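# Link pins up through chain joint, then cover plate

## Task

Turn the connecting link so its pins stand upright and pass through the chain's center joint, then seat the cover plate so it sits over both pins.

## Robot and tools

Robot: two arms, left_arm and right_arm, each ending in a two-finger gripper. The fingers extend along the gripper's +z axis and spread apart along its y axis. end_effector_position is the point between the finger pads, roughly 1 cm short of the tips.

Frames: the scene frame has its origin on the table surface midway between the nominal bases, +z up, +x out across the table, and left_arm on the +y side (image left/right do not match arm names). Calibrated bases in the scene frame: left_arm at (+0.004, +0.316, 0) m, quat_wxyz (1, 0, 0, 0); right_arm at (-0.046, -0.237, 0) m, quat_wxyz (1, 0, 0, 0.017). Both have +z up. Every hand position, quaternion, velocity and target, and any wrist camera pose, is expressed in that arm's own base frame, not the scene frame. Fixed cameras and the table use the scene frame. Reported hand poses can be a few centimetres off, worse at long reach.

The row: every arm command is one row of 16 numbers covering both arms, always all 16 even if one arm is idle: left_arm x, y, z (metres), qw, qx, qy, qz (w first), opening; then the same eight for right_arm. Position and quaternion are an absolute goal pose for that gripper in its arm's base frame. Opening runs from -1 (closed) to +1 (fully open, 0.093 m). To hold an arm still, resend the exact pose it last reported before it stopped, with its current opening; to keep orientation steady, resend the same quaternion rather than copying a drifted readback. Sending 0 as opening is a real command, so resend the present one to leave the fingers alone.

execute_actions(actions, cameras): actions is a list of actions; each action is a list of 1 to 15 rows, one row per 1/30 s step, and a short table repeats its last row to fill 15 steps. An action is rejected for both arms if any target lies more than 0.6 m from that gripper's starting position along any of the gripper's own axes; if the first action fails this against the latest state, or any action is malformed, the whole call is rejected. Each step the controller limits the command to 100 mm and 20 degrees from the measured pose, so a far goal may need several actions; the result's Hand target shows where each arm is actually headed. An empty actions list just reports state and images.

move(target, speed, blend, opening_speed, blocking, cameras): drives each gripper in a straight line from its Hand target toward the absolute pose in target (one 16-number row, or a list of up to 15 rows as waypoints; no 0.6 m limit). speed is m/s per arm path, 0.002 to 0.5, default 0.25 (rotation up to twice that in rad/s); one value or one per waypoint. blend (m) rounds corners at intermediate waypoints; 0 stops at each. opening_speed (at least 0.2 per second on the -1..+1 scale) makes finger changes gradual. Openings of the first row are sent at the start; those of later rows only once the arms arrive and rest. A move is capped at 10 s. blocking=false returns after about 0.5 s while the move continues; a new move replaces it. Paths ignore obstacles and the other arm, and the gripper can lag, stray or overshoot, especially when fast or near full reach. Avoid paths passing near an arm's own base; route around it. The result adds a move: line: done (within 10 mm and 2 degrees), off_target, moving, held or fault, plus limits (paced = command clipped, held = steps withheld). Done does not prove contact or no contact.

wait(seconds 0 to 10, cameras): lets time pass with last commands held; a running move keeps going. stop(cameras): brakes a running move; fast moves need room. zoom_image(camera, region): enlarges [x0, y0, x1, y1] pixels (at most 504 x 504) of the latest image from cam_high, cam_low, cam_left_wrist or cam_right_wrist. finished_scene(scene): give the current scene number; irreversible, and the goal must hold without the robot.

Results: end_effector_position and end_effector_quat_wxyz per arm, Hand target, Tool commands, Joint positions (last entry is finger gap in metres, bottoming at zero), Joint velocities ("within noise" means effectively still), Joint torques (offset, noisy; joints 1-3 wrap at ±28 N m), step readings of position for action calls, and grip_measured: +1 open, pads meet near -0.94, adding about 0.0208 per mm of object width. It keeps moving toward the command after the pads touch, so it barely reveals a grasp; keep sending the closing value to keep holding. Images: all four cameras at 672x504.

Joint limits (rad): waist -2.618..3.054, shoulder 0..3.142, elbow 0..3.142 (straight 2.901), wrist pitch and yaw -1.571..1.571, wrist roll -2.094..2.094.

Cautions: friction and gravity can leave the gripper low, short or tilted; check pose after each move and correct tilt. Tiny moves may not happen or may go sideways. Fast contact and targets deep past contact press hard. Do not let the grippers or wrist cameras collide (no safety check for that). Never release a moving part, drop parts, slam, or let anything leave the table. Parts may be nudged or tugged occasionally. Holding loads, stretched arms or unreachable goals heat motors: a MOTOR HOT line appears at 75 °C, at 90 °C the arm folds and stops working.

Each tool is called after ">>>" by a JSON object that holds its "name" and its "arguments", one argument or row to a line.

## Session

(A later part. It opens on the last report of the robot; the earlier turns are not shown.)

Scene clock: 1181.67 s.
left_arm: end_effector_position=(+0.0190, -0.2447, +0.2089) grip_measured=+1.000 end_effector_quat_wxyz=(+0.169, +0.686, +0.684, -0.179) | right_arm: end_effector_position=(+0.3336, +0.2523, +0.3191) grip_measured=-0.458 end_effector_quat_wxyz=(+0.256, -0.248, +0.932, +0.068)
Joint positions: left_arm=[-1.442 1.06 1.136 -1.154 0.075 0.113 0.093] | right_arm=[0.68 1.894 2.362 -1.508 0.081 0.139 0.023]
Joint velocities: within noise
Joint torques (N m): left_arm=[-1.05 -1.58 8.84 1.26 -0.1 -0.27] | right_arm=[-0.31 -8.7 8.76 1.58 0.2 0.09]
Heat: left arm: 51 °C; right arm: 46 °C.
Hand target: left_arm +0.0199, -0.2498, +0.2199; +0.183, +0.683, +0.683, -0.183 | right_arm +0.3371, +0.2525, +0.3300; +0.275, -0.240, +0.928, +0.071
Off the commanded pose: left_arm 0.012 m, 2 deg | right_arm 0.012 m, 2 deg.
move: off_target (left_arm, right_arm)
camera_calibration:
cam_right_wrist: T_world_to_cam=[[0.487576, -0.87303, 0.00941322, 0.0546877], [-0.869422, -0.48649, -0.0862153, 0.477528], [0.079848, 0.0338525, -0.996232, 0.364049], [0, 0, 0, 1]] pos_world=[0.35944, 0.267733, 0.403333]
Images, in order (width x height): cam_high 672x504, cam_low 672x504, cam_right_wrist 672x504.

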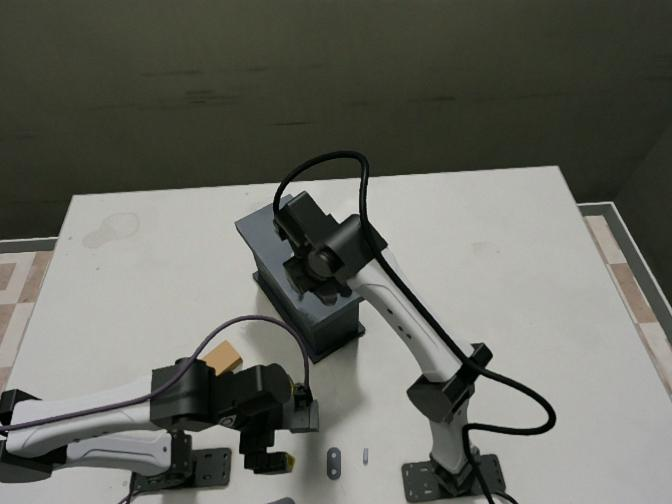

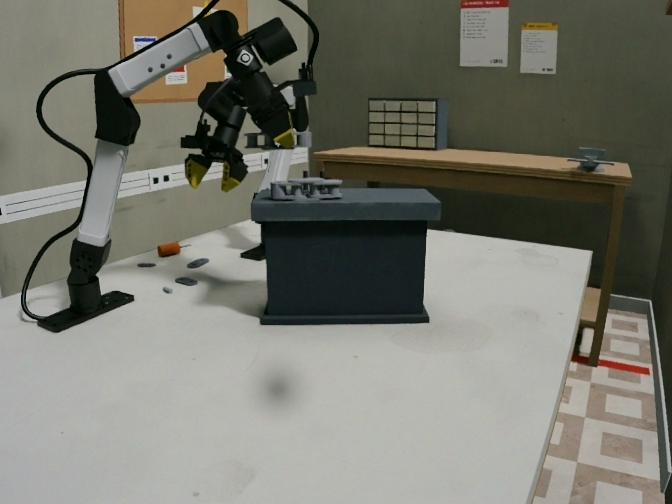

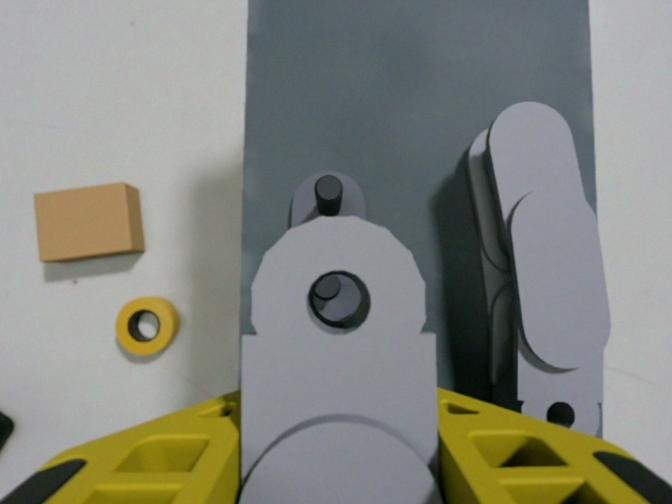

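>>> {"name": "move", "arguments": {
  "target": [
    [0.02,-0.25,0.22,0.183,0.683,0.683,-0.183,1,0.3384,0.2561,0.302,0.2749,-0.2401,0.9282,0.0711,-0.65]
  ],
  "speed": 0.06,
  "cameras": ["cam_right_wrist","cam_low"]
}}

>>> {"name": "zoom_image", "arguments": {
  "camera": "cam_right_wrist",
  "region": [240, 150, 440, 350]
}}

>>> {"name": "zoom_image", "arguments": {
  "camera": "cam_low",
  "region": [200, 90, 360, 220]
}}

Scene clock: 1206.57 s.
left_arm: end_effector_position=(+0.0190, -0.2447, +0.2089) grip_measured=+1.000 end_effector_quat_wxyz=(+0.169, +0.686, +0.684, -0.179) | right_arm: end_effector_position=(+0.3370, +0.2545, +0.2811) grip_measured=-0.458 end_effector_quat_wxyz=(+0.237, -0.247, +0.938, +0.060)
Joint positions: left_arm=[-1.442 1.06 1.136 -1.154 0.075 0.113 0.093] | right_arm=[0.68 1.842 2.129 -1.37 0.084 0.145 0.023]
Joint velocities: within noise
Joint torques (N m): left_arm=[-1.05 -1.58 8.84 1.25 -0.1 -0.27] | right_arm=[0.01 -12.53 6.61 1.8 0.21 0.07]
Heat: left arm: 51 °C; right arm: 47 °C.
Hand target: left_arm +0.0199, -0.2498, +0.2199; +0.183, +0.683, +0.683, -0.183 | right_arm +0.3378, +0.2556, +0.3021; +0.274, -0.240, +0.928, +0.071
Off the commanded pose: left_arm 0.012 m, 2 deg | right_arm 0.021 m, 5 deg.
move: off_target (left_arm, right_arm)
camera_calibration:
cam_right_wrist: T_world_to_cam=[[0.482503, -0.875744, 0.01621, 0.0557826], [-0.874621, -0.482717, -0.0449812, 0.467515], [0.0472169, 0.007526, -0.998856, 0.344322], [0, 0, 0, 1]] pos_world=[0.365725, 0.271937, 0.364053]
Images, in order (width x height): cam_low 672x504, cam_right_wrist 672x504.

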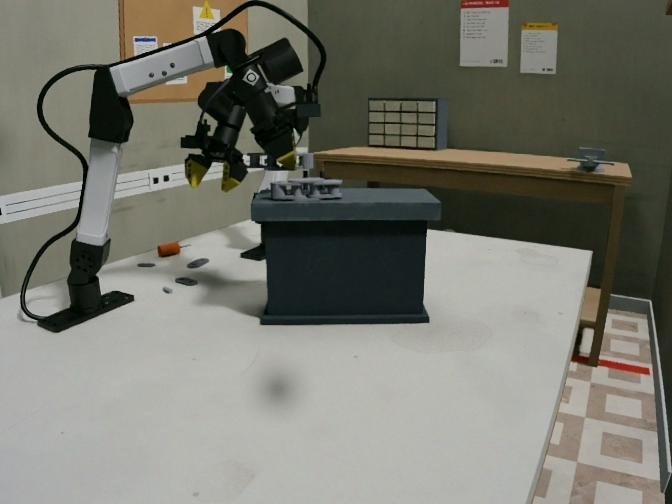

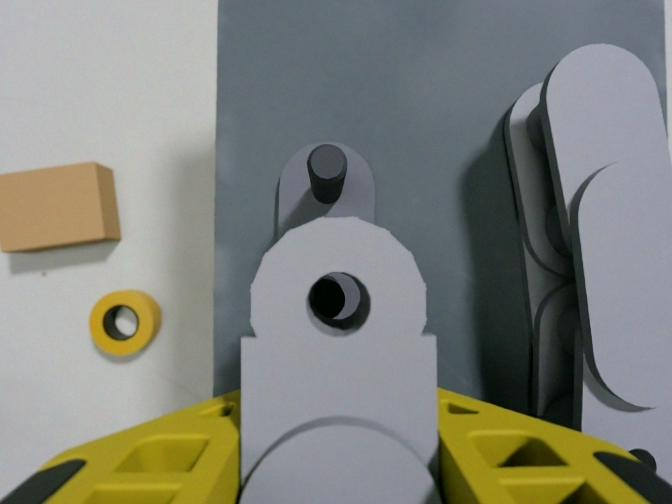

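Scaled by 2.520 from the camera's 672x504 image, which has a finer 960x720 frame.

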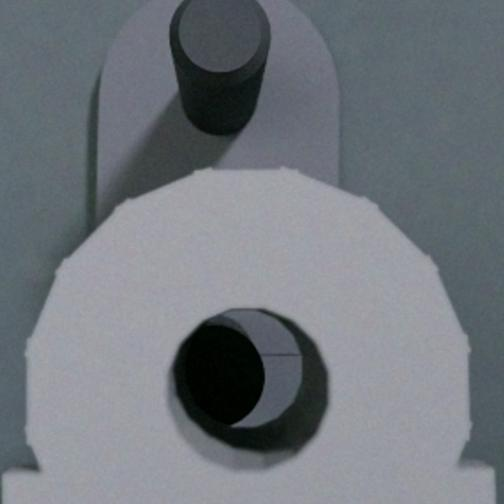

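Scaled by 3.150 from the camera's 672x504 image, which has a finer 960x720 frame.

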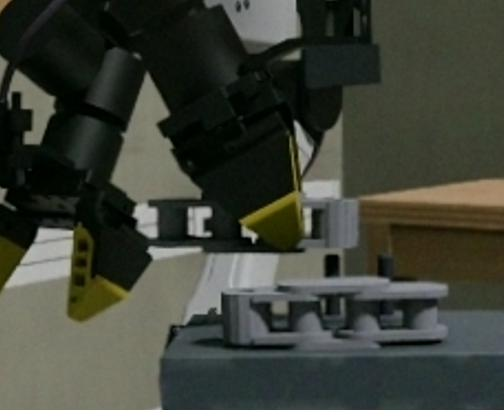

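>>> {"name": "move", "arguments": {
  "target": [
    [0.02,-0.25,0.22,0.183,0.683,0.683,-0.183,1,0.3367,0.2574,0.305,0.2911,-0.2388,0.9233,0.0753,-0.65]
  ],
  "speed": 0.06,
  "cameras": ["cam_right_wrist","cam_low"]
}}

>>> {"name": "zoom_image", "arguments": {
  "camera": "cam_right_wrist",
  "region": [240, 150, 440, 350]
}}

>>> {"name": "zoom_image", "arguments": {
  "camera": "cam_low",
  "region": [200, 90, 360, 220]
}}

Scene clock: 1224.43 s.
left_arm: end_effector_position=(+0.0190, -0.2447, +0.2089) grip_measured=+1.000 end_effector_quat_wxyz=(+0.169, +0.686, +0.684, -0.179) | right_arm: end_effector_position=(+0.3355, +0.2554, +0.2833) grip_measured=-0.458 end_effector_quat_wxyz=(+0.253, -0.245, +0.934, +0.063)
Joint positions: left_arm=[-1.442 1.06 1.136 -1.154 0.075 0.113 0.093] | right_arm=[0.688 1.804 2.073 -1.32 0.093 0.149 0.023]
Joint velocities: within noise
Joint torques (N m): left_arm=[-1.05 -1.59 8.85 1.25 -0.1 -0.27] | right_arm=[0.2 -12.3 6.86 1.92 0.2 0.07]
Heat: left arm: 52 °C; right arm: 47 °C.
Hand target: left_arm +0.0199, -0.2498, +0.2199; +0.183, +0.683, +0.683, -0.183 | right_arm +0.3361, +0.2568, +0.3052; +0.291, -0.239, +0.924, +0.076
Off the commanded pose: left_arm 0.012 m, 2 deg | right_arm 0.022 m, 5 deg.
move: off_target (left_arm, right_arm)
camera_calibration:
cam_right_wrist: T_world_to_cam=[[0.481477, -0.876299, 0.0167448, 0.0575642], [-0.873183, -0.48124, -0.0771933, 0.475], [0.0757027, 0.0225455, -0.996876, 0.332653], [0, 0, 0, 1]] pos_world=[0.361864, 0.271533, 0.367316]
Images, in order (width x height): cam_low 672x504, cam_right_wrist 672x504.

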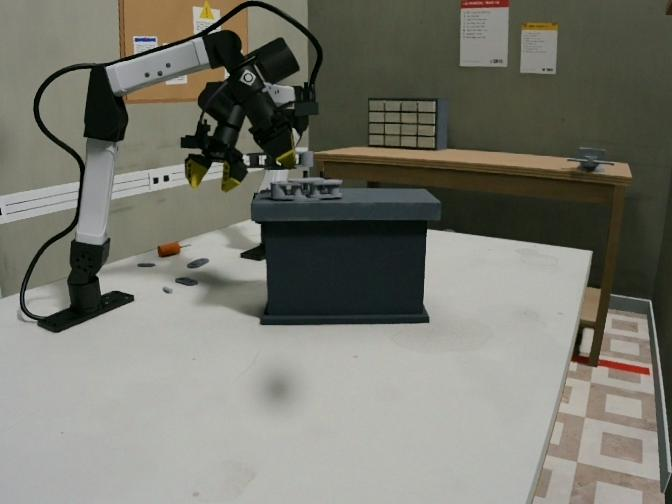

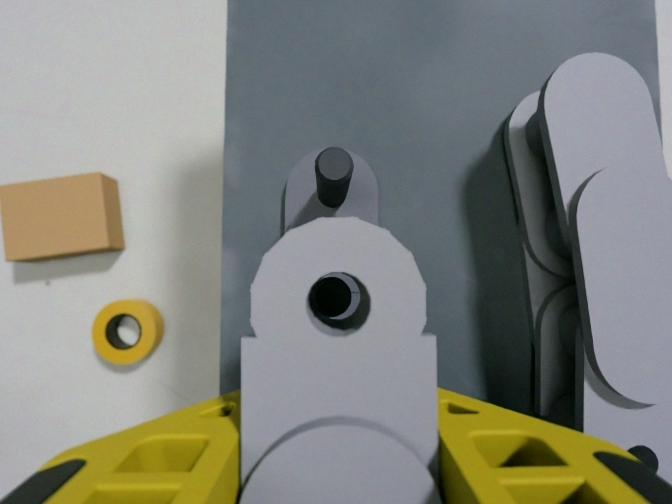

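Scaled by 2.520 from the camera's 672x504 image, which has a finer 960x720 frame.

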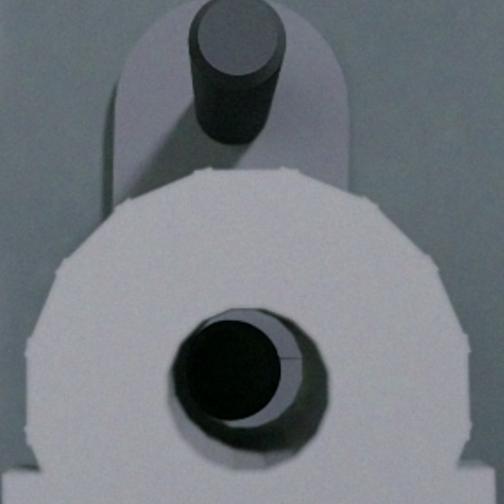

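Scaled by 3.150 from the camera's 672x504 image, which has a finer 960x720 frame.

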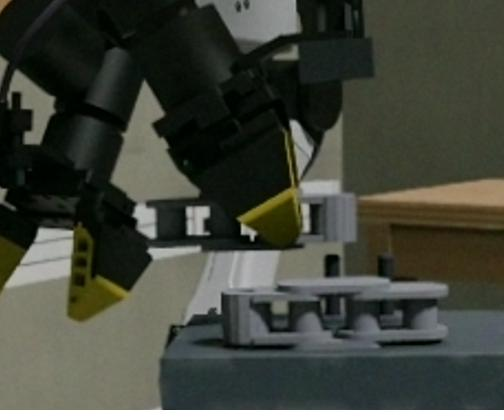

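>>> {"name": "move", "arguments": {
  "target": [
    [0.02,-0.25,0.22,0.183,0.683,0.683,-0.183,1,0.3361,0.2588,0.298,0.2911,-0.2388,0.9233,0.0753,-0.65]
  ],
  "speed": 0.04,
  "cameras": ["cam_right_wrist","cam_low"]
}}

>>> {"name": "zoom_image", "arguments": {
  "camera": "cam_right_wrist",
  "region": [240, 150, 440, 350]
}}

>>> {"name": "zoom_image", "arguments": {
  "camera": "cam_low",
  "region": [200, 90, 360, 220]
}}

Scene clock: 1233.93 s.
left_arm: end_effector_position=(+0.0190, -0.2447, +0.2089) grip_measured=+1.000 end_effector_quat_wxyz=(+0.169, +0.686, +0.684, -0.179) | right_arm: end_effector_position=(+0.3349, +0.2567, +0.2758) grip_measured=-0.458 end_effector_quat_wxyz=(+0.252, -0.246, +0.934, +0.063)
Joint positions: left_arm=[-1.442 1.06 1.136 -1.154 0.075 0.113 0.093] | right_arm=[0.692 1.79 2.021 -1.285 0.095 0.152 0.023]
Joint velocities: within noise
Joint torques (N m): left_arm=[-1.05 -1.58 8.85 1.25 -0.1 -0.28] | right_arm=[0.27 -12.27 6.84 1.93 0.18 0.04]
Heat: left arm: 52 °C; right arm: 48 °C.
Hand target: left_arm +0.0199, -0.2498, +0.2199; +0.183, +0.683, +0.683, -0.183 | right_arm +0.3354, +0.2582, +0.2981; +0.290, -0.239, +0.924, +0.076
Off the commanded pose: left_arm 0.012 m, 2 deg | right_arm 0.022 m, 5 deg.
move: off_target (left_arm, right_arm)
camera_calibration:
cam_right_wrist: T_world_to_cam=[[0.481576, -0.876233, 0.0173297, 0.0588982], [-0.873217, -0.481416, -0.0756954, 0.474109], [0.0746696, 0.0213205, -0.99698, 0.325813], [0, 0, 0, 1]] pos_world=[0.361308, 0.272906, 0.359697]
Images, in order (width x height): cam_low 672x504, cam_right_wrist 672x504.

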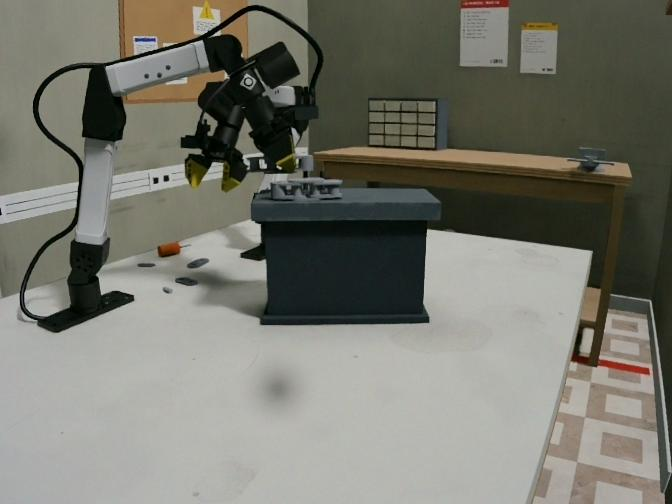

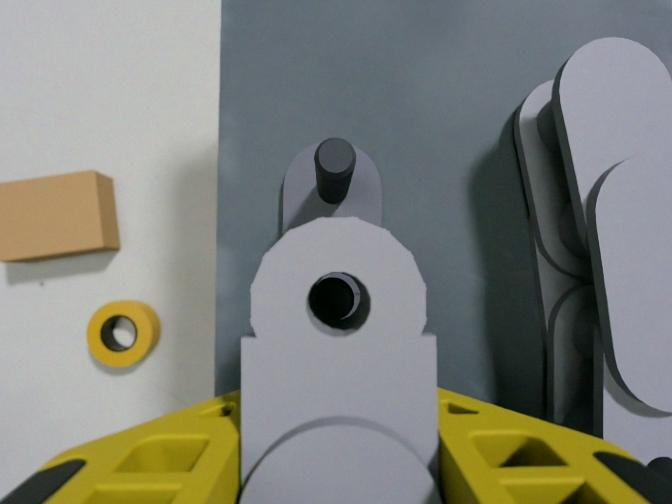

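Scaled by 2.520 from the camera's 672x504 image, which has a finer 960x720 frame.

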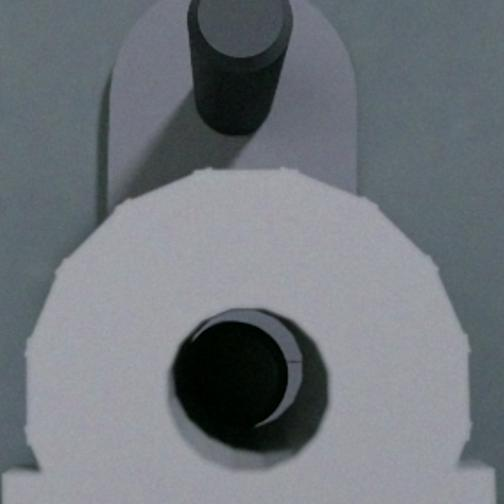

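Scaled by 3.150 from the camera's 672x504 image, which has a finer 960x720 frame.

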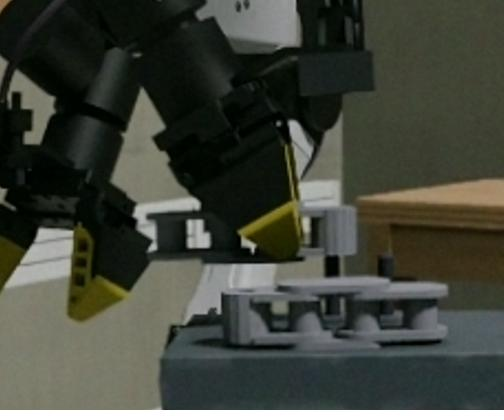

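>>> {"name": "move", "arguments": {
  "target": [
    [0.02,-0.25,0.22,0.183,0.683,0.683,-0.183,1,0.3352,0.2594,0.292,0.2911,-0.2388,0.9233,0.0753,-0.65]
  ],
  "speed": 0.03,
  "cameras": ["cam_right_wrist","cam_low"]
}}

>>> {"name": "zoom_image", "arguments": {
  "camera": "cam_right_wrist",
  "region": [240, 150, 440, 350]
}}

>>> {"name": "zoom_image", "arguments": {
  "camera": "cam_low",
  "region": [200, 90, 360, 220]
}}

Scene clock: 1245.20 s.
left_arm: end_effector_position=(+0.0190, -0.2447, +0.2089) grip_measured=+1.000 end_effector_quat_wxyz=(+0.169, +0.686, +0.684, -0.179) | right_arm: end_effector_position=(+0.3339, +0.2567, +0.2696) grip_measured=-0.458 end_effector_quat_wxyz=(+0.252, -0.245, +0.934, +0.062)
Joint positions: left_arm=[-1.442 1.06 1.136 -1.154 0.075 0.113 0.093] | right_arm=[0.695 1.775 1.976 -1.255 0.098 0.155 0.023]
Joint velocities: within noise
Joint torques (N m): left_arm=[-1.05 -1.59 8.84 1.25 -0.09 -0.27] | right_arm=[0.23 -12.01 6.97 1.89 0.16 0.06]
Heat: left arm: 52 °C; right arm: 47 °C.
Hand target: left_arm +0.0199, -0.2498, +0.2199; +0.183, +0.683, +0.683, -0.183 | right_arm +0.3345, +0.2588, +0.2921; +0.290, -0.239, +0.924, +0.075
Off the commanded pose: left_arm 0.012 m, 2 deg | right_arm 0.023 m, 5 deg.
move: off_target (left_arm, right_arm)
camera_calibration:
cam_right_wrist: T_world_to_cam=[[0.480567, -0.876756, 0.0188136, 0.0595326], [-0.873757, -0.480533, -0.0750802, 0.472563], [0.0748676, 0.0196425, -0.997, 0.320118], [0, 0, 0, 1]] pos_world=[0.360329, 0.27299, 0.353518]
Images, in order (width x height): cam_low 672x504, cam_right_wrist 672x504.

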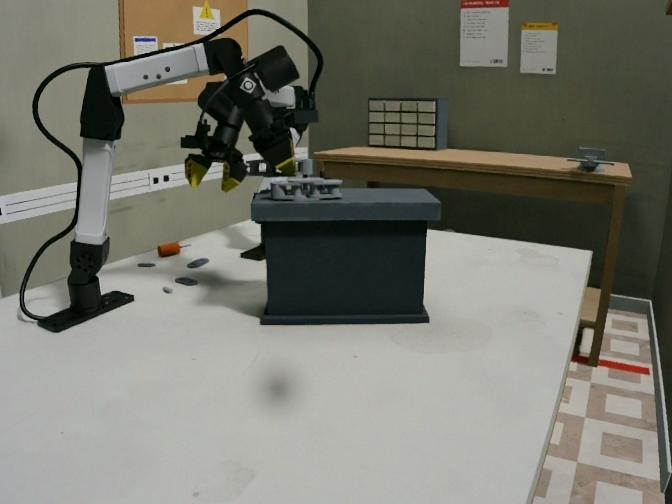

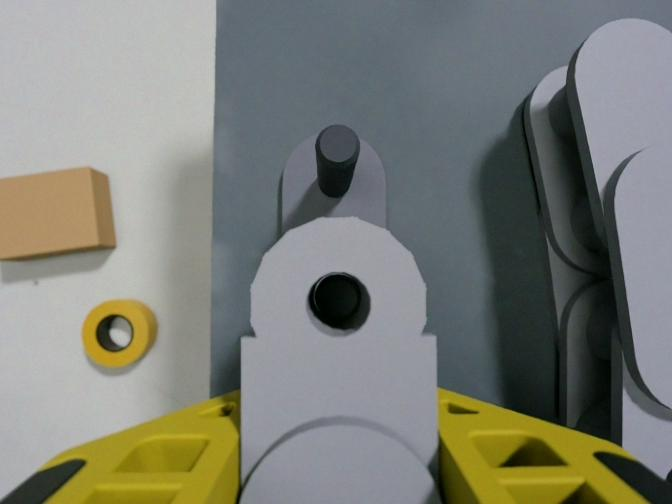

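Scaled by 2.520 from the camera's 672x504 image, which has a finer 960x720 frame.

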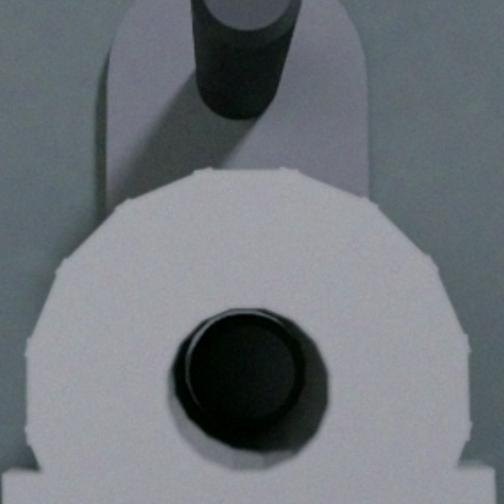

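Scaled by 3.150 from the camera's 672x504 image, which has a finer 960x720 frame.

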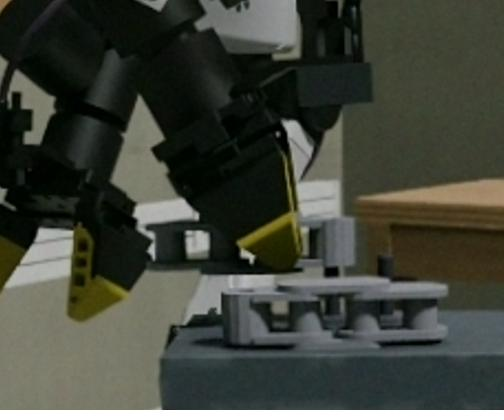

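>>> {"name": "move", "arguments": {
  "target": [
    [0.02,-0.25,0.22,0.183,0.683,0.683,-0.183,1,0.3352,0.2598,0.281,0.2911,-0.2388,0.9233,0.0753,-0.65]
  ],
  "speed": 0.03,
  "cameras": ["cam_right_wrist","cam_low"]
}}

>>> {"name": "zoom_image", "arguments": {
  "camera": "cam_right_wrist",
  "region": [240, 150, 440, 350]
}}

>>> {"name": "zoom_image", "arguments": {
  "camera": "cam_low",
  "region": [200, 90, 360, 220]
}}

Scene clock: 1252.53 s.
left_arm: end_effector_position=(+0.0190, -0.2447, +0.2089) grip_measured=+1.000 end_effector_quat_wxyz=(+0.169, +0.686, +0.684, -0.179) | right_arm: end_effector_position=(+0.3335, +0.2562, +0.2587) grip_measured=-0.458 end_effector_quat_wxyz=(+0.252, -0.245, +0.934, +0.061)
Joint positions: left_arm=[-1.442 1.06 1.136 -1.154 0.075 0.113 0.093] | right_arm=[0.695 1.753 1.902 -1.204 0.099 0.156 0.023]
Joint velocities: within noise
Joint torques (N m): left_arm=[-1.05 -1.58 8.84 1.25 -0.1 -0.27] | right_arm=[0.25 -12.05 7.09 1.92 0.18 0.03]
Heat: left arm: 52 °C; right arm: 47 °C.
Hand target: left_arm +0.0199, -0.2498, +0.2199; +0.183, +0.683, +0.683, -0.183 | right_arm +0.3345, +0.2592, +0.2810; +0.290, -0.239, +0.924, +0.075
Off the commanded pose: left_arm 0.012 m, 2 deg | right_arm 0.023 m, 5 deg.
move: off_target (left_arm, right_arm)
camera_calibration:
cam_right_wrist: T_world_to_cam=[[0.479376, -0.877403, 0.0190389, 0.0599978], [-0.874445, -0.479376, -0.0744634, 0.470931], [0.0744612, 0.0190475, -0.997042, 0.309555], [0, 0, 0, 1]] pos_world=[0.359992, 0.272499, 0.342564]
Images, in order (width x height): cam_low 672x504, cam_right_wrist 672x504.

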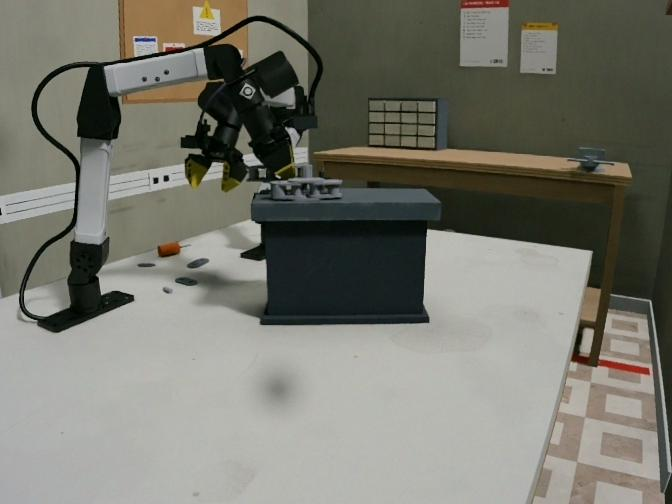

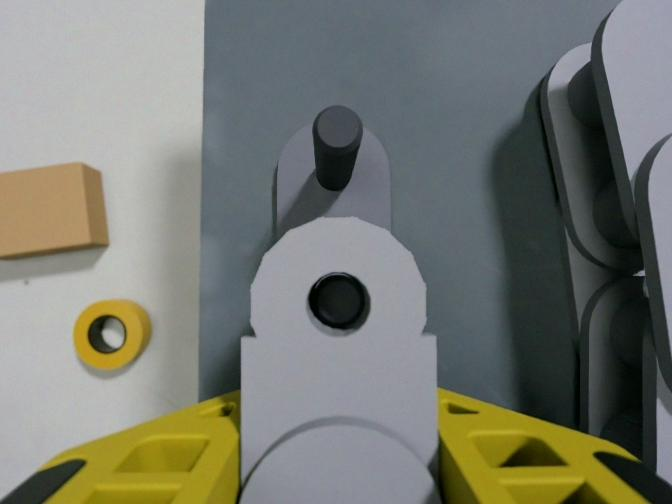

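Scaled by 2.520 from the camera's 672x504 image, which has a finer 960x720 frame.

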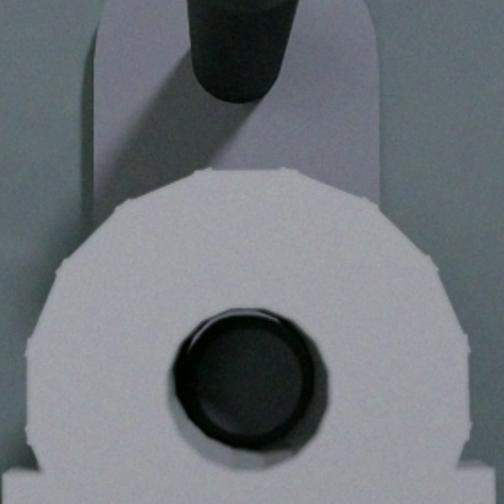

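Scaled by 3.150 from the camera's 672x504 image, which has a finer 960x720 frame.

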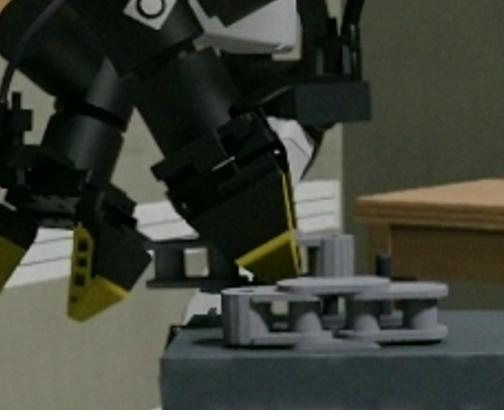

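>>> {"name": "move", "arguments": {
  "target": [
    [0.02,-0.25,0.22,0.183,0.683,0.683,-0.183,1,0.3352,0.2604,0.270,0.2911,-0.2388,0.9233,0.0753,-0.65]
  ],
  "speed": 0.03,
  "cameras": ["cam_right_wrist","cam_low"]
}}

>>> {"name": "zoom_image", "arguments": {
  "camera": "cam_right_wrist",
  "region": [240, 150, 440, 350]
}}

>>> {"name": "zoom_image", "arguments": {
  "camera": "cam_low",
  "region": [200, 90, 360, 220]
}}

Scene clock: 1259.03 s.
left_arm: end_effector_position=(+0.0190, -0.2447, +0.2089) grip_measured=+1.000 end_effector_quat_wxyz=(+0.169, +0.686, +0.684, -0.179) | right_arm: end_effector_position=(+0.3333, +0.2559, +0.2476) grip_measured=-0.458 end_effector_quat_wxyz=(+0.251, -0.244, +0.935, +0.061)
Joint positions: left_arm=[-1.442 1.06 1.136 -1.154 0.075 0.113 0.093] | right_arm=[0.695 1.735 1.834 -1.156 0.1 0.158 0.023]
Joint velocities: within noise
Joint torques (N m): left_arm=[-1.05 -1.58 8.84 1.25 -0.1 -0.27] | right_arm=[0.64 -12.03 7.17 1.95 0.16 0.03]
Heat: left arm: 52 °C; right arm: 47 °C.
Hand target: left_arm +0.0199, -0.2498, +0.2199; +0.183, +0.683, +0.683, -0.183 | right_arm +0.3345, +0.2598, +0.2703; +0.291, -0.238, +0.924, +0.076
Off the commanded pose: left_arm 0.012 m, 2 deg | right_arm 0.023 m, 5 deg.
move: off_target (left_arm, right_arm)
camera_calibration:
cam_right_wrist: T_world_to_cam=[[0.478071, -0.87812, 0.0188239, 0.0607488], [-0.875244, -0.478078, -0.0734118, 0.469454], [0.0734637, 0.0186205, -0.997124, 0.299052], [0, 0, 0, 1]] pos_world=[0.359875, 0.272212, 0.331511]
Images, in order (width x height): cam_low 672x504, cam_right_wrist 672x504.

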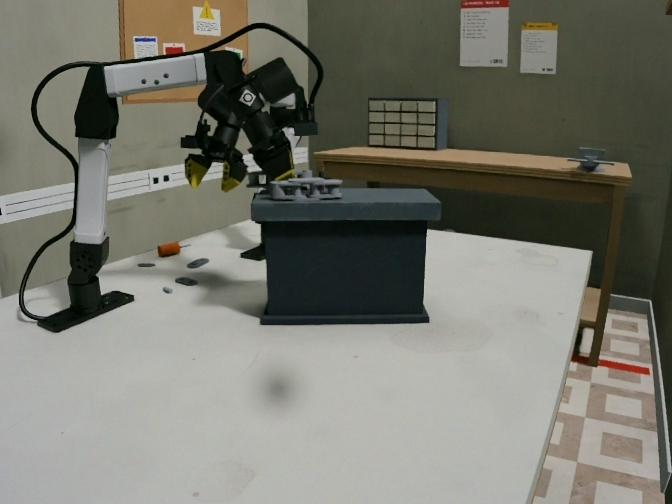

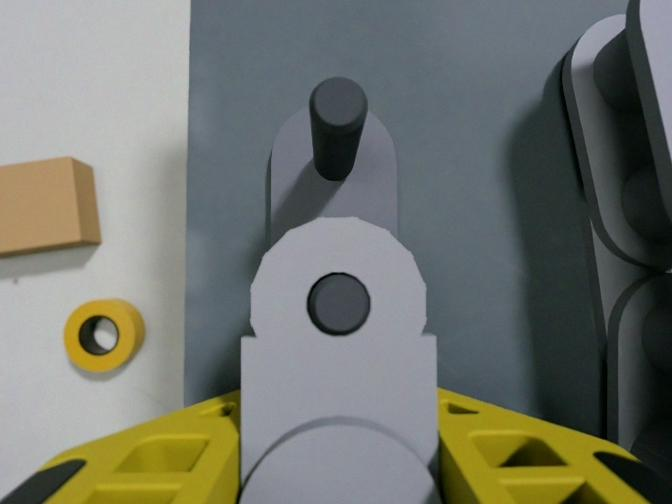

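Scaled by 2.520 from the camera's 672x504 image, which has a finer 960x720 frame.

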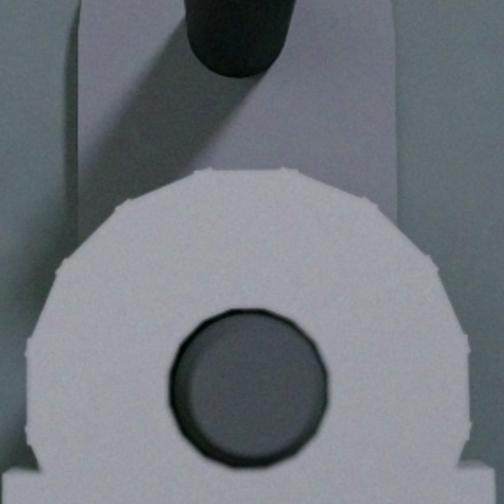

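Scaled by 3.150 from the camera's 672x504 image, which has a finer 960x720 frame.

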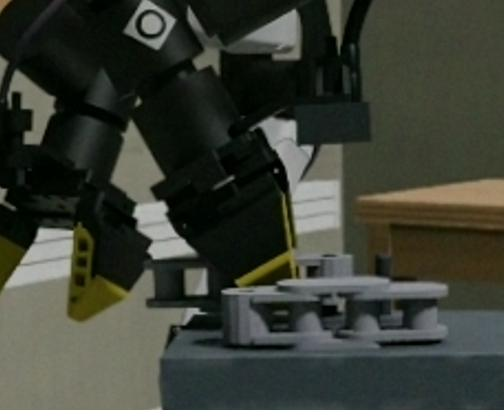

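>>> {"name": "move", "arguments": {
  "target": [
    [0.02,-0.25,0.22,0.183,0.683,0.683,-0.183,1,0.3352,0.2604,0.263,0.2911,-0.2388,0.9233,0.0753,-0.65]
  ],
  "speed": 0.03,
  "cameras": ["cam_right_wrist","cam_low"]
}}

>>> {"name": "zoom_image", "arguments": {
  "camera": "cam_right_wrist",
  "region": [240, 150, 440, 350]
}}

>>> {"name": "zoom_image", "arguments": {
  "camera": "cam_low",
  "region": [200, 90, 360, 220]
}}

Scene clock: 1270.60 s.
left_arm: end_effector_position=(+0.0190, -0.2447, +0.2089) grip_measured=+1.000 end_effector_quat_wxyz=(+0.169, +0.686, +0.684, -0.179) | right_arm: end_effector_position=(+0.3329, +0.2568, +0.2407) grip_measured=-0.458 end_effector_quat_wxyz=(+0.252, -0.245, +0.934, +0.062)
Joint positions: left_arm=[-1.442 1.06 1.136 -1.154 0.075 0.113 0.093] | right_arm=[0.697 1.725 1.792 -1.122 0.1 0.158 0.023]
Joint velocities: within noise
Joint torques (N m): left_arm=[-1.03 -1.58 8.85 1.25 -0.1 -0.27] | right_arm=[0.34 -11.84 7.16 1.91 0.15 0.05]
Heat: left arm: 52 °C; right arm: 47 °C.
Hand target: left_arm +0.0199, -0.2498, +0.2199; +0.183, +0.683, +0.683, -0.183 | right_arm +0.3345, +0.2598, +0.2632; +0.290, -0.239, +0.924, +0.076
Off the commanded pose: left_arm 0.012 m, 2 deg | right_arm 0.023 m, 5 deg.
move: off_target (left_arm, right_arm)
camera_calibration:
cam_right_wrist: T_world_to_cam=[[0.479883, -0.877132, 0.0187776, 0.0609699], [-0.874113, -0.479844, -0.075342, 0.469599], [0.0750952, 0.0197416, -0.996981, 0.291307], [0, 0, 0, 1]] pos_world=[0.359349, 0.273062, 0.324664]
Images, in order (width x height): cam_low 672x504, cam_right_wrist 672x504.

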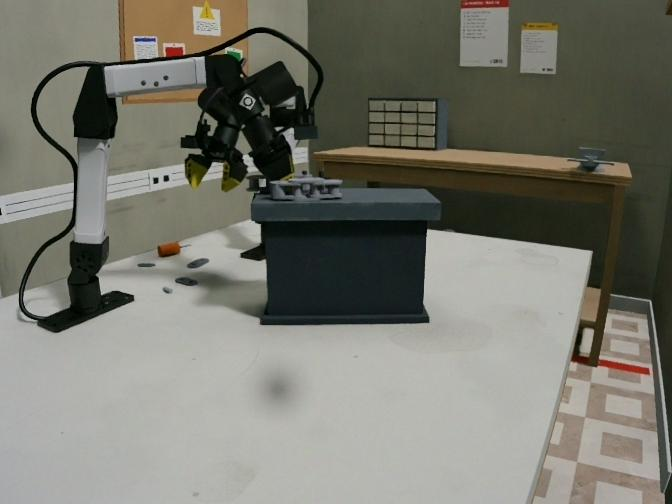

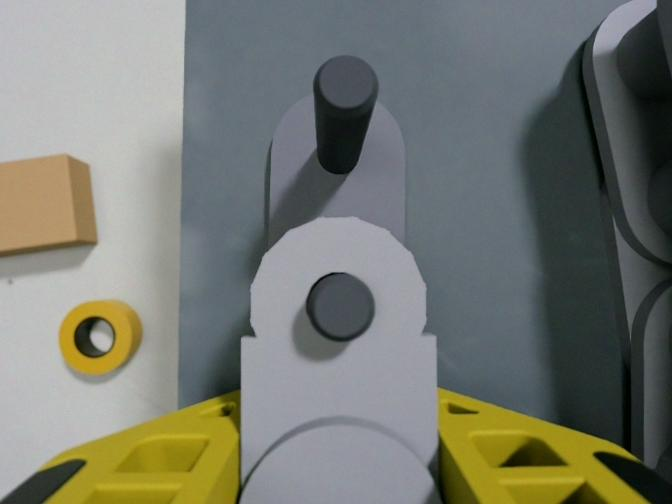

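Scaled by 2.520 from the camera's 672x504 image, which has a finer 960x720 frame.

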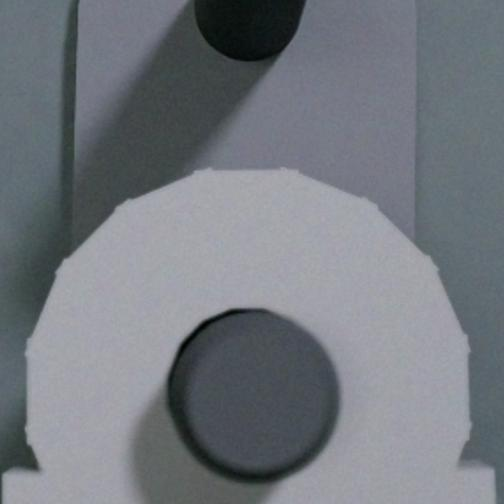

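Scaled by 3.150 from the camera's 672x504 image, which has a finer 960x720 frame.

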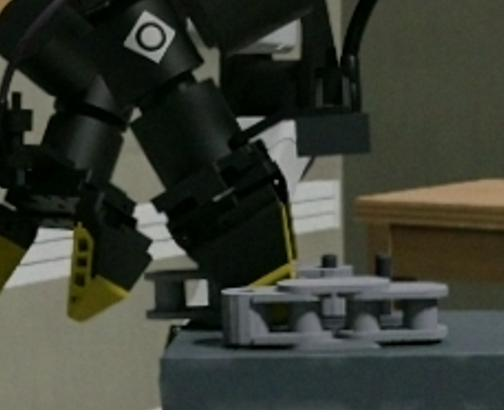

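>>> {"name": "move", "arguments": {
  "target": [
    [0.02,-0.25,0.22,0.183,0.683,0.683,-0.183,1,0.3352,0.2604,0.259,0.2911,-0.2388,0.9233,0.0753,-0.65]
  ],
  "speed": 0.03,
  "cameras": ["cam_right_wrist","cam_low"]
}}

>>> {"name": "zoom_image", "arguments": {
  "camera": "cam_low",
  "region": [200, 90, 360, 220]
}}

Scene clock: 1275.80 s.
left_arm: end_effector_position=(+0.0190, -0.2447, +0.2089) grip_measured=+1.000 end_effector_quat_wxyz=(+0.169, +0.686, +0.684, -0.179) | right_arm: end_effector_position=(+0.3329, +0.2568, +0.2400) grip_measured=-0.458 end_effector_quat_wxyz=(+0.256, -0.244, +0.933, +0.064)
Joint positions: left_arm=[-1.442 1.06 1.136 -1.154 0.075 0.113 0.093] | right_arm=[0.697 1.715 1.773 -1.104 0.1 0.158 0.023]
Joint velocities: within noise
Joint torques (N m): left_arm=[-1.03 -1.57 8.84 1.25 -0.09 -0.27] | right_arm=[0.21 -11.55 6.93 1.86 0.21 0.06]
Heat: left arm: 52 °C; right arm: 47 °C.
Hand target: left_arm +0.0199, -0.2498, +0.2199; +0.183, +0.683, +0.683, -0.183 | right_arm +0.3347, +0.2600, +0.2592; +0.291, -0.239, +0.924, +0.076
Off the commanded pose: left_arm 0.012 m, 2 deg | right_arm 0.019 m, 4 deg.
move: off_target (left_arm, right_arm)
camera_calibration:
cam_right_wrist: T_world_to_cam=[[0.479757, -0.877237, 0.016991, 0.0614846], [-0.873552, -0.479375, -0.0842952, 0.471406], [0.082092, 0.0255987, -0.996296, 0.286596], [0, 0, 0, 1]] pos_world=[0.358773, 0.27258, 0.324227]
Images, in order (width x height): cam_low 672x504, cam_right_wrist 672x504.

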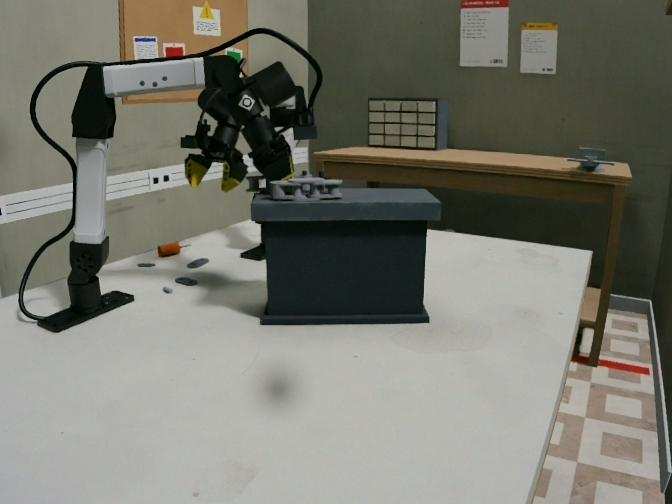

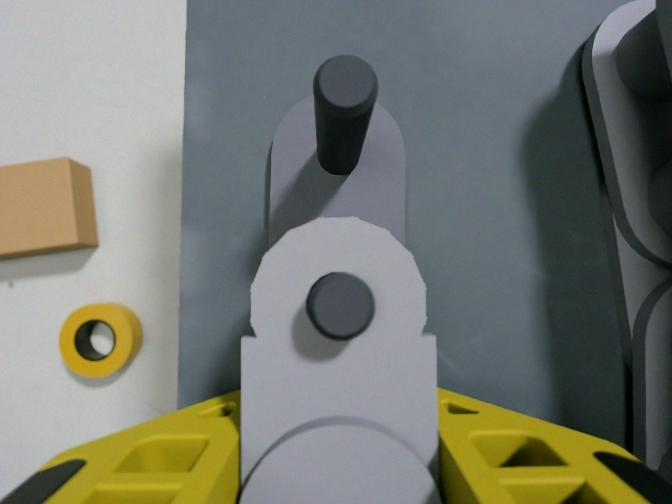

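Scaled by 3.150 from the camera's 672x504 image, which has a finer 960x720 frame.

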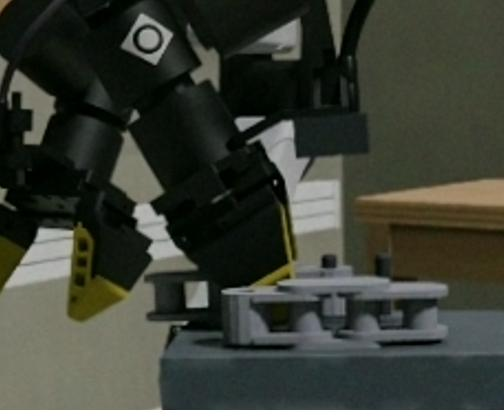

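>>> {"name": "move", "arguments": {
  "target": [
    [0.02,-0.25,0.22,0.183,0.683,0.683,-0.183,1,0.3352,0.2600,0.260,0.2850,-0.2388,0.9240,0.0753,-0.65],
    [0.02,-0.25,0.22,0.183,0.683,0.683,-0.183,1,0.3352,0.2600,0.261,0.2850,-0.2388,0.9240,0.0753,0.5],
    [0.02,-0.25,0.22,0.183,0.683,0.683,-0.183,1,0.33,0.255,0.355,0.29,-0.2388,0.9233,0.0753,1]
  ],
  "speed": [0.03,0.03,0.1],
  "opening_speed": 0.5,
  "cameras": ["cam_right_wrist","cam_low"]
}}

>>> {"name": "zoom_image", "arguments": {
  "camera": "cam_low",
  "region": [200, 90, 360, 220]
}}

Scene clock: 1289.83 s.
left_arm: end_effector_position=(+0.0191, -0.2447, +0.2089) grip_measured=+1.000 end_effector_quat_wxyz=(+0.169, +0.686, +0.684, -0.179) | right_arm: end_effector_position=(+0.3310, +0.2548, +0.3599) grip_measured=+1.000 end_effector_quat_wxyz=(+0.307, -0.237, +0.918, +0.087)
Joint positions: left_arm=[-1.442 1.06 1.136 -1.154 0.075 0.113 0.093] | right_arm=[0.697 1.907 2.523 -1.543 0.102 0.158 0.093]
Joint velocities: within noise
Joint torques (N m): left_arm=[-1.05 -1.58 8.84 1.25 -0.1 -0.27] | right_arm=[0.34 -6.72 6.39 1.45 0.16 0.02]
Heat: left arm: 52 °C; right arm: 47 °C.
Hand target: left_arm +0.0199, -0.2498, +0.2199; +0.183, +0.683, +0.683, -0.183 | right_arm +0.3299, +0.2549, +0.3546; +0.298, -0.239, +0.921, +0.079
Off the commanded pose: left_arm 0.012 m, 2 deg | right_arm 0.005 m, 2 deg.
joint sent to its limit (right arm) — joint 4 (wrist pitch), lower limit. The joint targets still meet the commanded pose.
move: off_target (left_arm); target 2's new opening was sent with right_arm's hand 0.021 m and 4 deg from that target; target 3's new opening was sent with right_arm's hand 0.005 m and 3 deg from that target
camera_calibration:
cam_right_wrist: T_world_to_cam=[[0.478265, -0.878204, -0.00458875, 0.0671124], [-0.86109, -0.467905, -0.198968, 0.513151], [0.172587, 0.0991105, -0.979995, 0.351711], [0, 0, 0, 1]] pos_world=[0.349072, 0.264186, 0.447083]
Images, in order (width x height): cam_low 672x504, cam_right_wrist 672x504.

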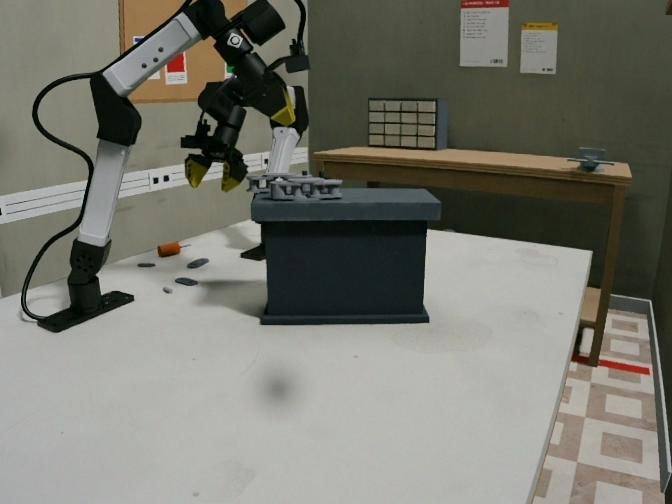

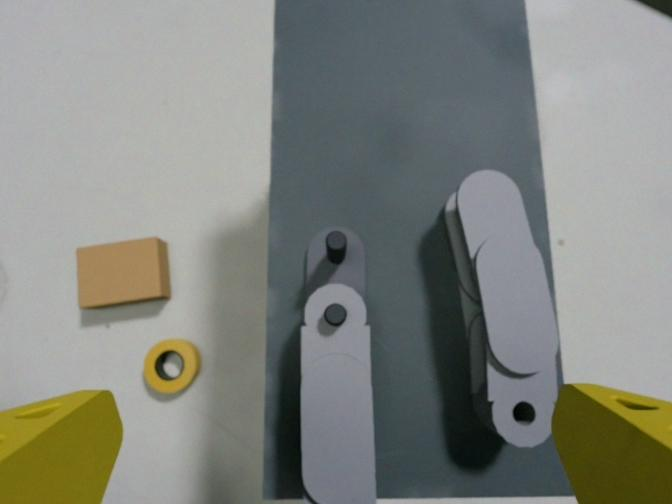

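Scaled by 3.150 from the camera's 672x504 image, which has a finer 960x720 frame.

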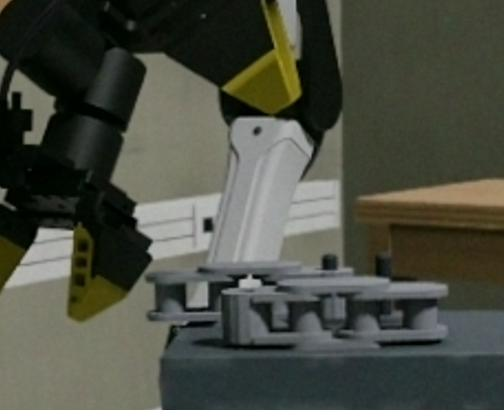

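>>> {"name": "move", "arguments": {
  "target": [
    [0.02,-0.25,0.22,0.183,0.683,0.683,-0.183,1,0.378,0.192,0.32,0.2494,-0.2581,0.9308,0.0692,1]
  ],
  "speed": 0.15,
  "cameras": ["cam_right_wrist","cam_low","cam_high"]
}}

Scene clock: 1344.87 s.
left_arm: end_effector_position=(+0.0191, -0.2447, +0.2089) grip_measured=+1.000 end_effector_quat_wxyz=(+0.169, +0.686, +0.684, -0.179) | right_arm: end_effector_position=(+0.3778, +0.1908, +0.3271) grip_measured=+1.000 end_effector_quat_wxyz=(+0.262, -0.253, +0.929, +0.068)
Joint positions: left_arm=[-1.442 1.06 1.136 -1.154 0.075 0.113 0.093] | right_arm=[0.454 1.936 2.457 -1.543 -0.034 -0.068 0.093]
Joint velocities: within noise
Joint torques (N m): left_arm=[-1.03 -1.59 8.84 1.25 -0.1 -0.28] | right_arm=[-0.49 -7.23 5.53 1.37 -0.15 -0.11]
Heat: left arm: 52 °C; right arm: 46 °C.
Hand target: left_arm +0.0199, -0.2498, +0.2199; +0.183, +0.683, +0.683, -0.183 | right_arm +0.3779, +0.1920, +0.3202; +0.250, -0.258, +0.931, +0.069
Off the commanded pose: left_arm 0.012 m, 2 deg | right_arm 0.007 m, 2 deg.
move: off_target (left_arm)
camera_calibration:
cam_right_wrist: T_world_to_cam=[[0.496533, -0.867847, 0.0172271, -0.0275959], [-0.862853, -0.495644, -0.0991084, 0.490246], [0.0945494, 0.0343462, -0.994928, 0.364577], [0, 0, 0, 1]] pos_world=[0.402242, 0.206517, 0.411791]
Images, in order (width x height): cam_high 672x504, cam_low 672x504, cam_right_wrist 672x504.

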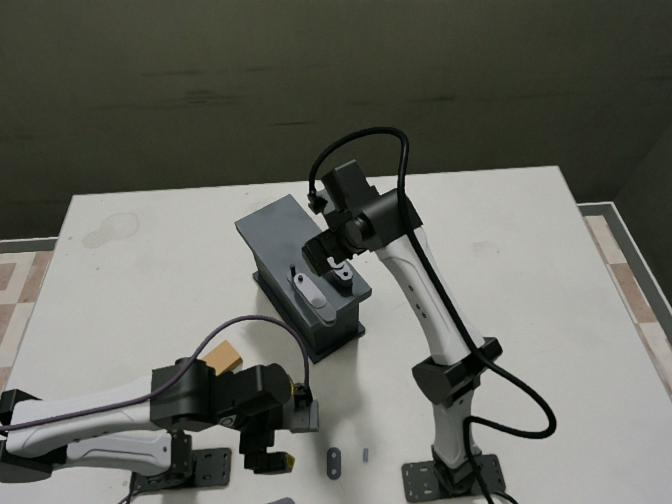

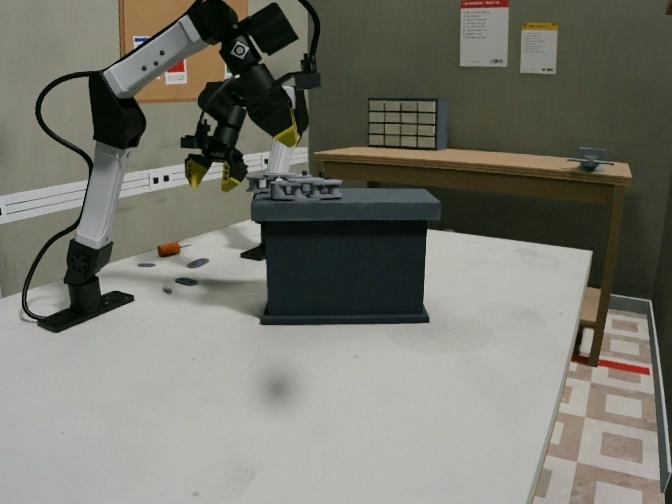

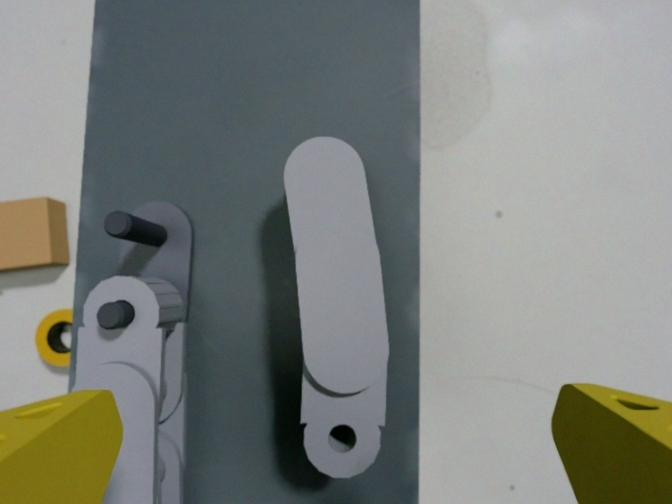

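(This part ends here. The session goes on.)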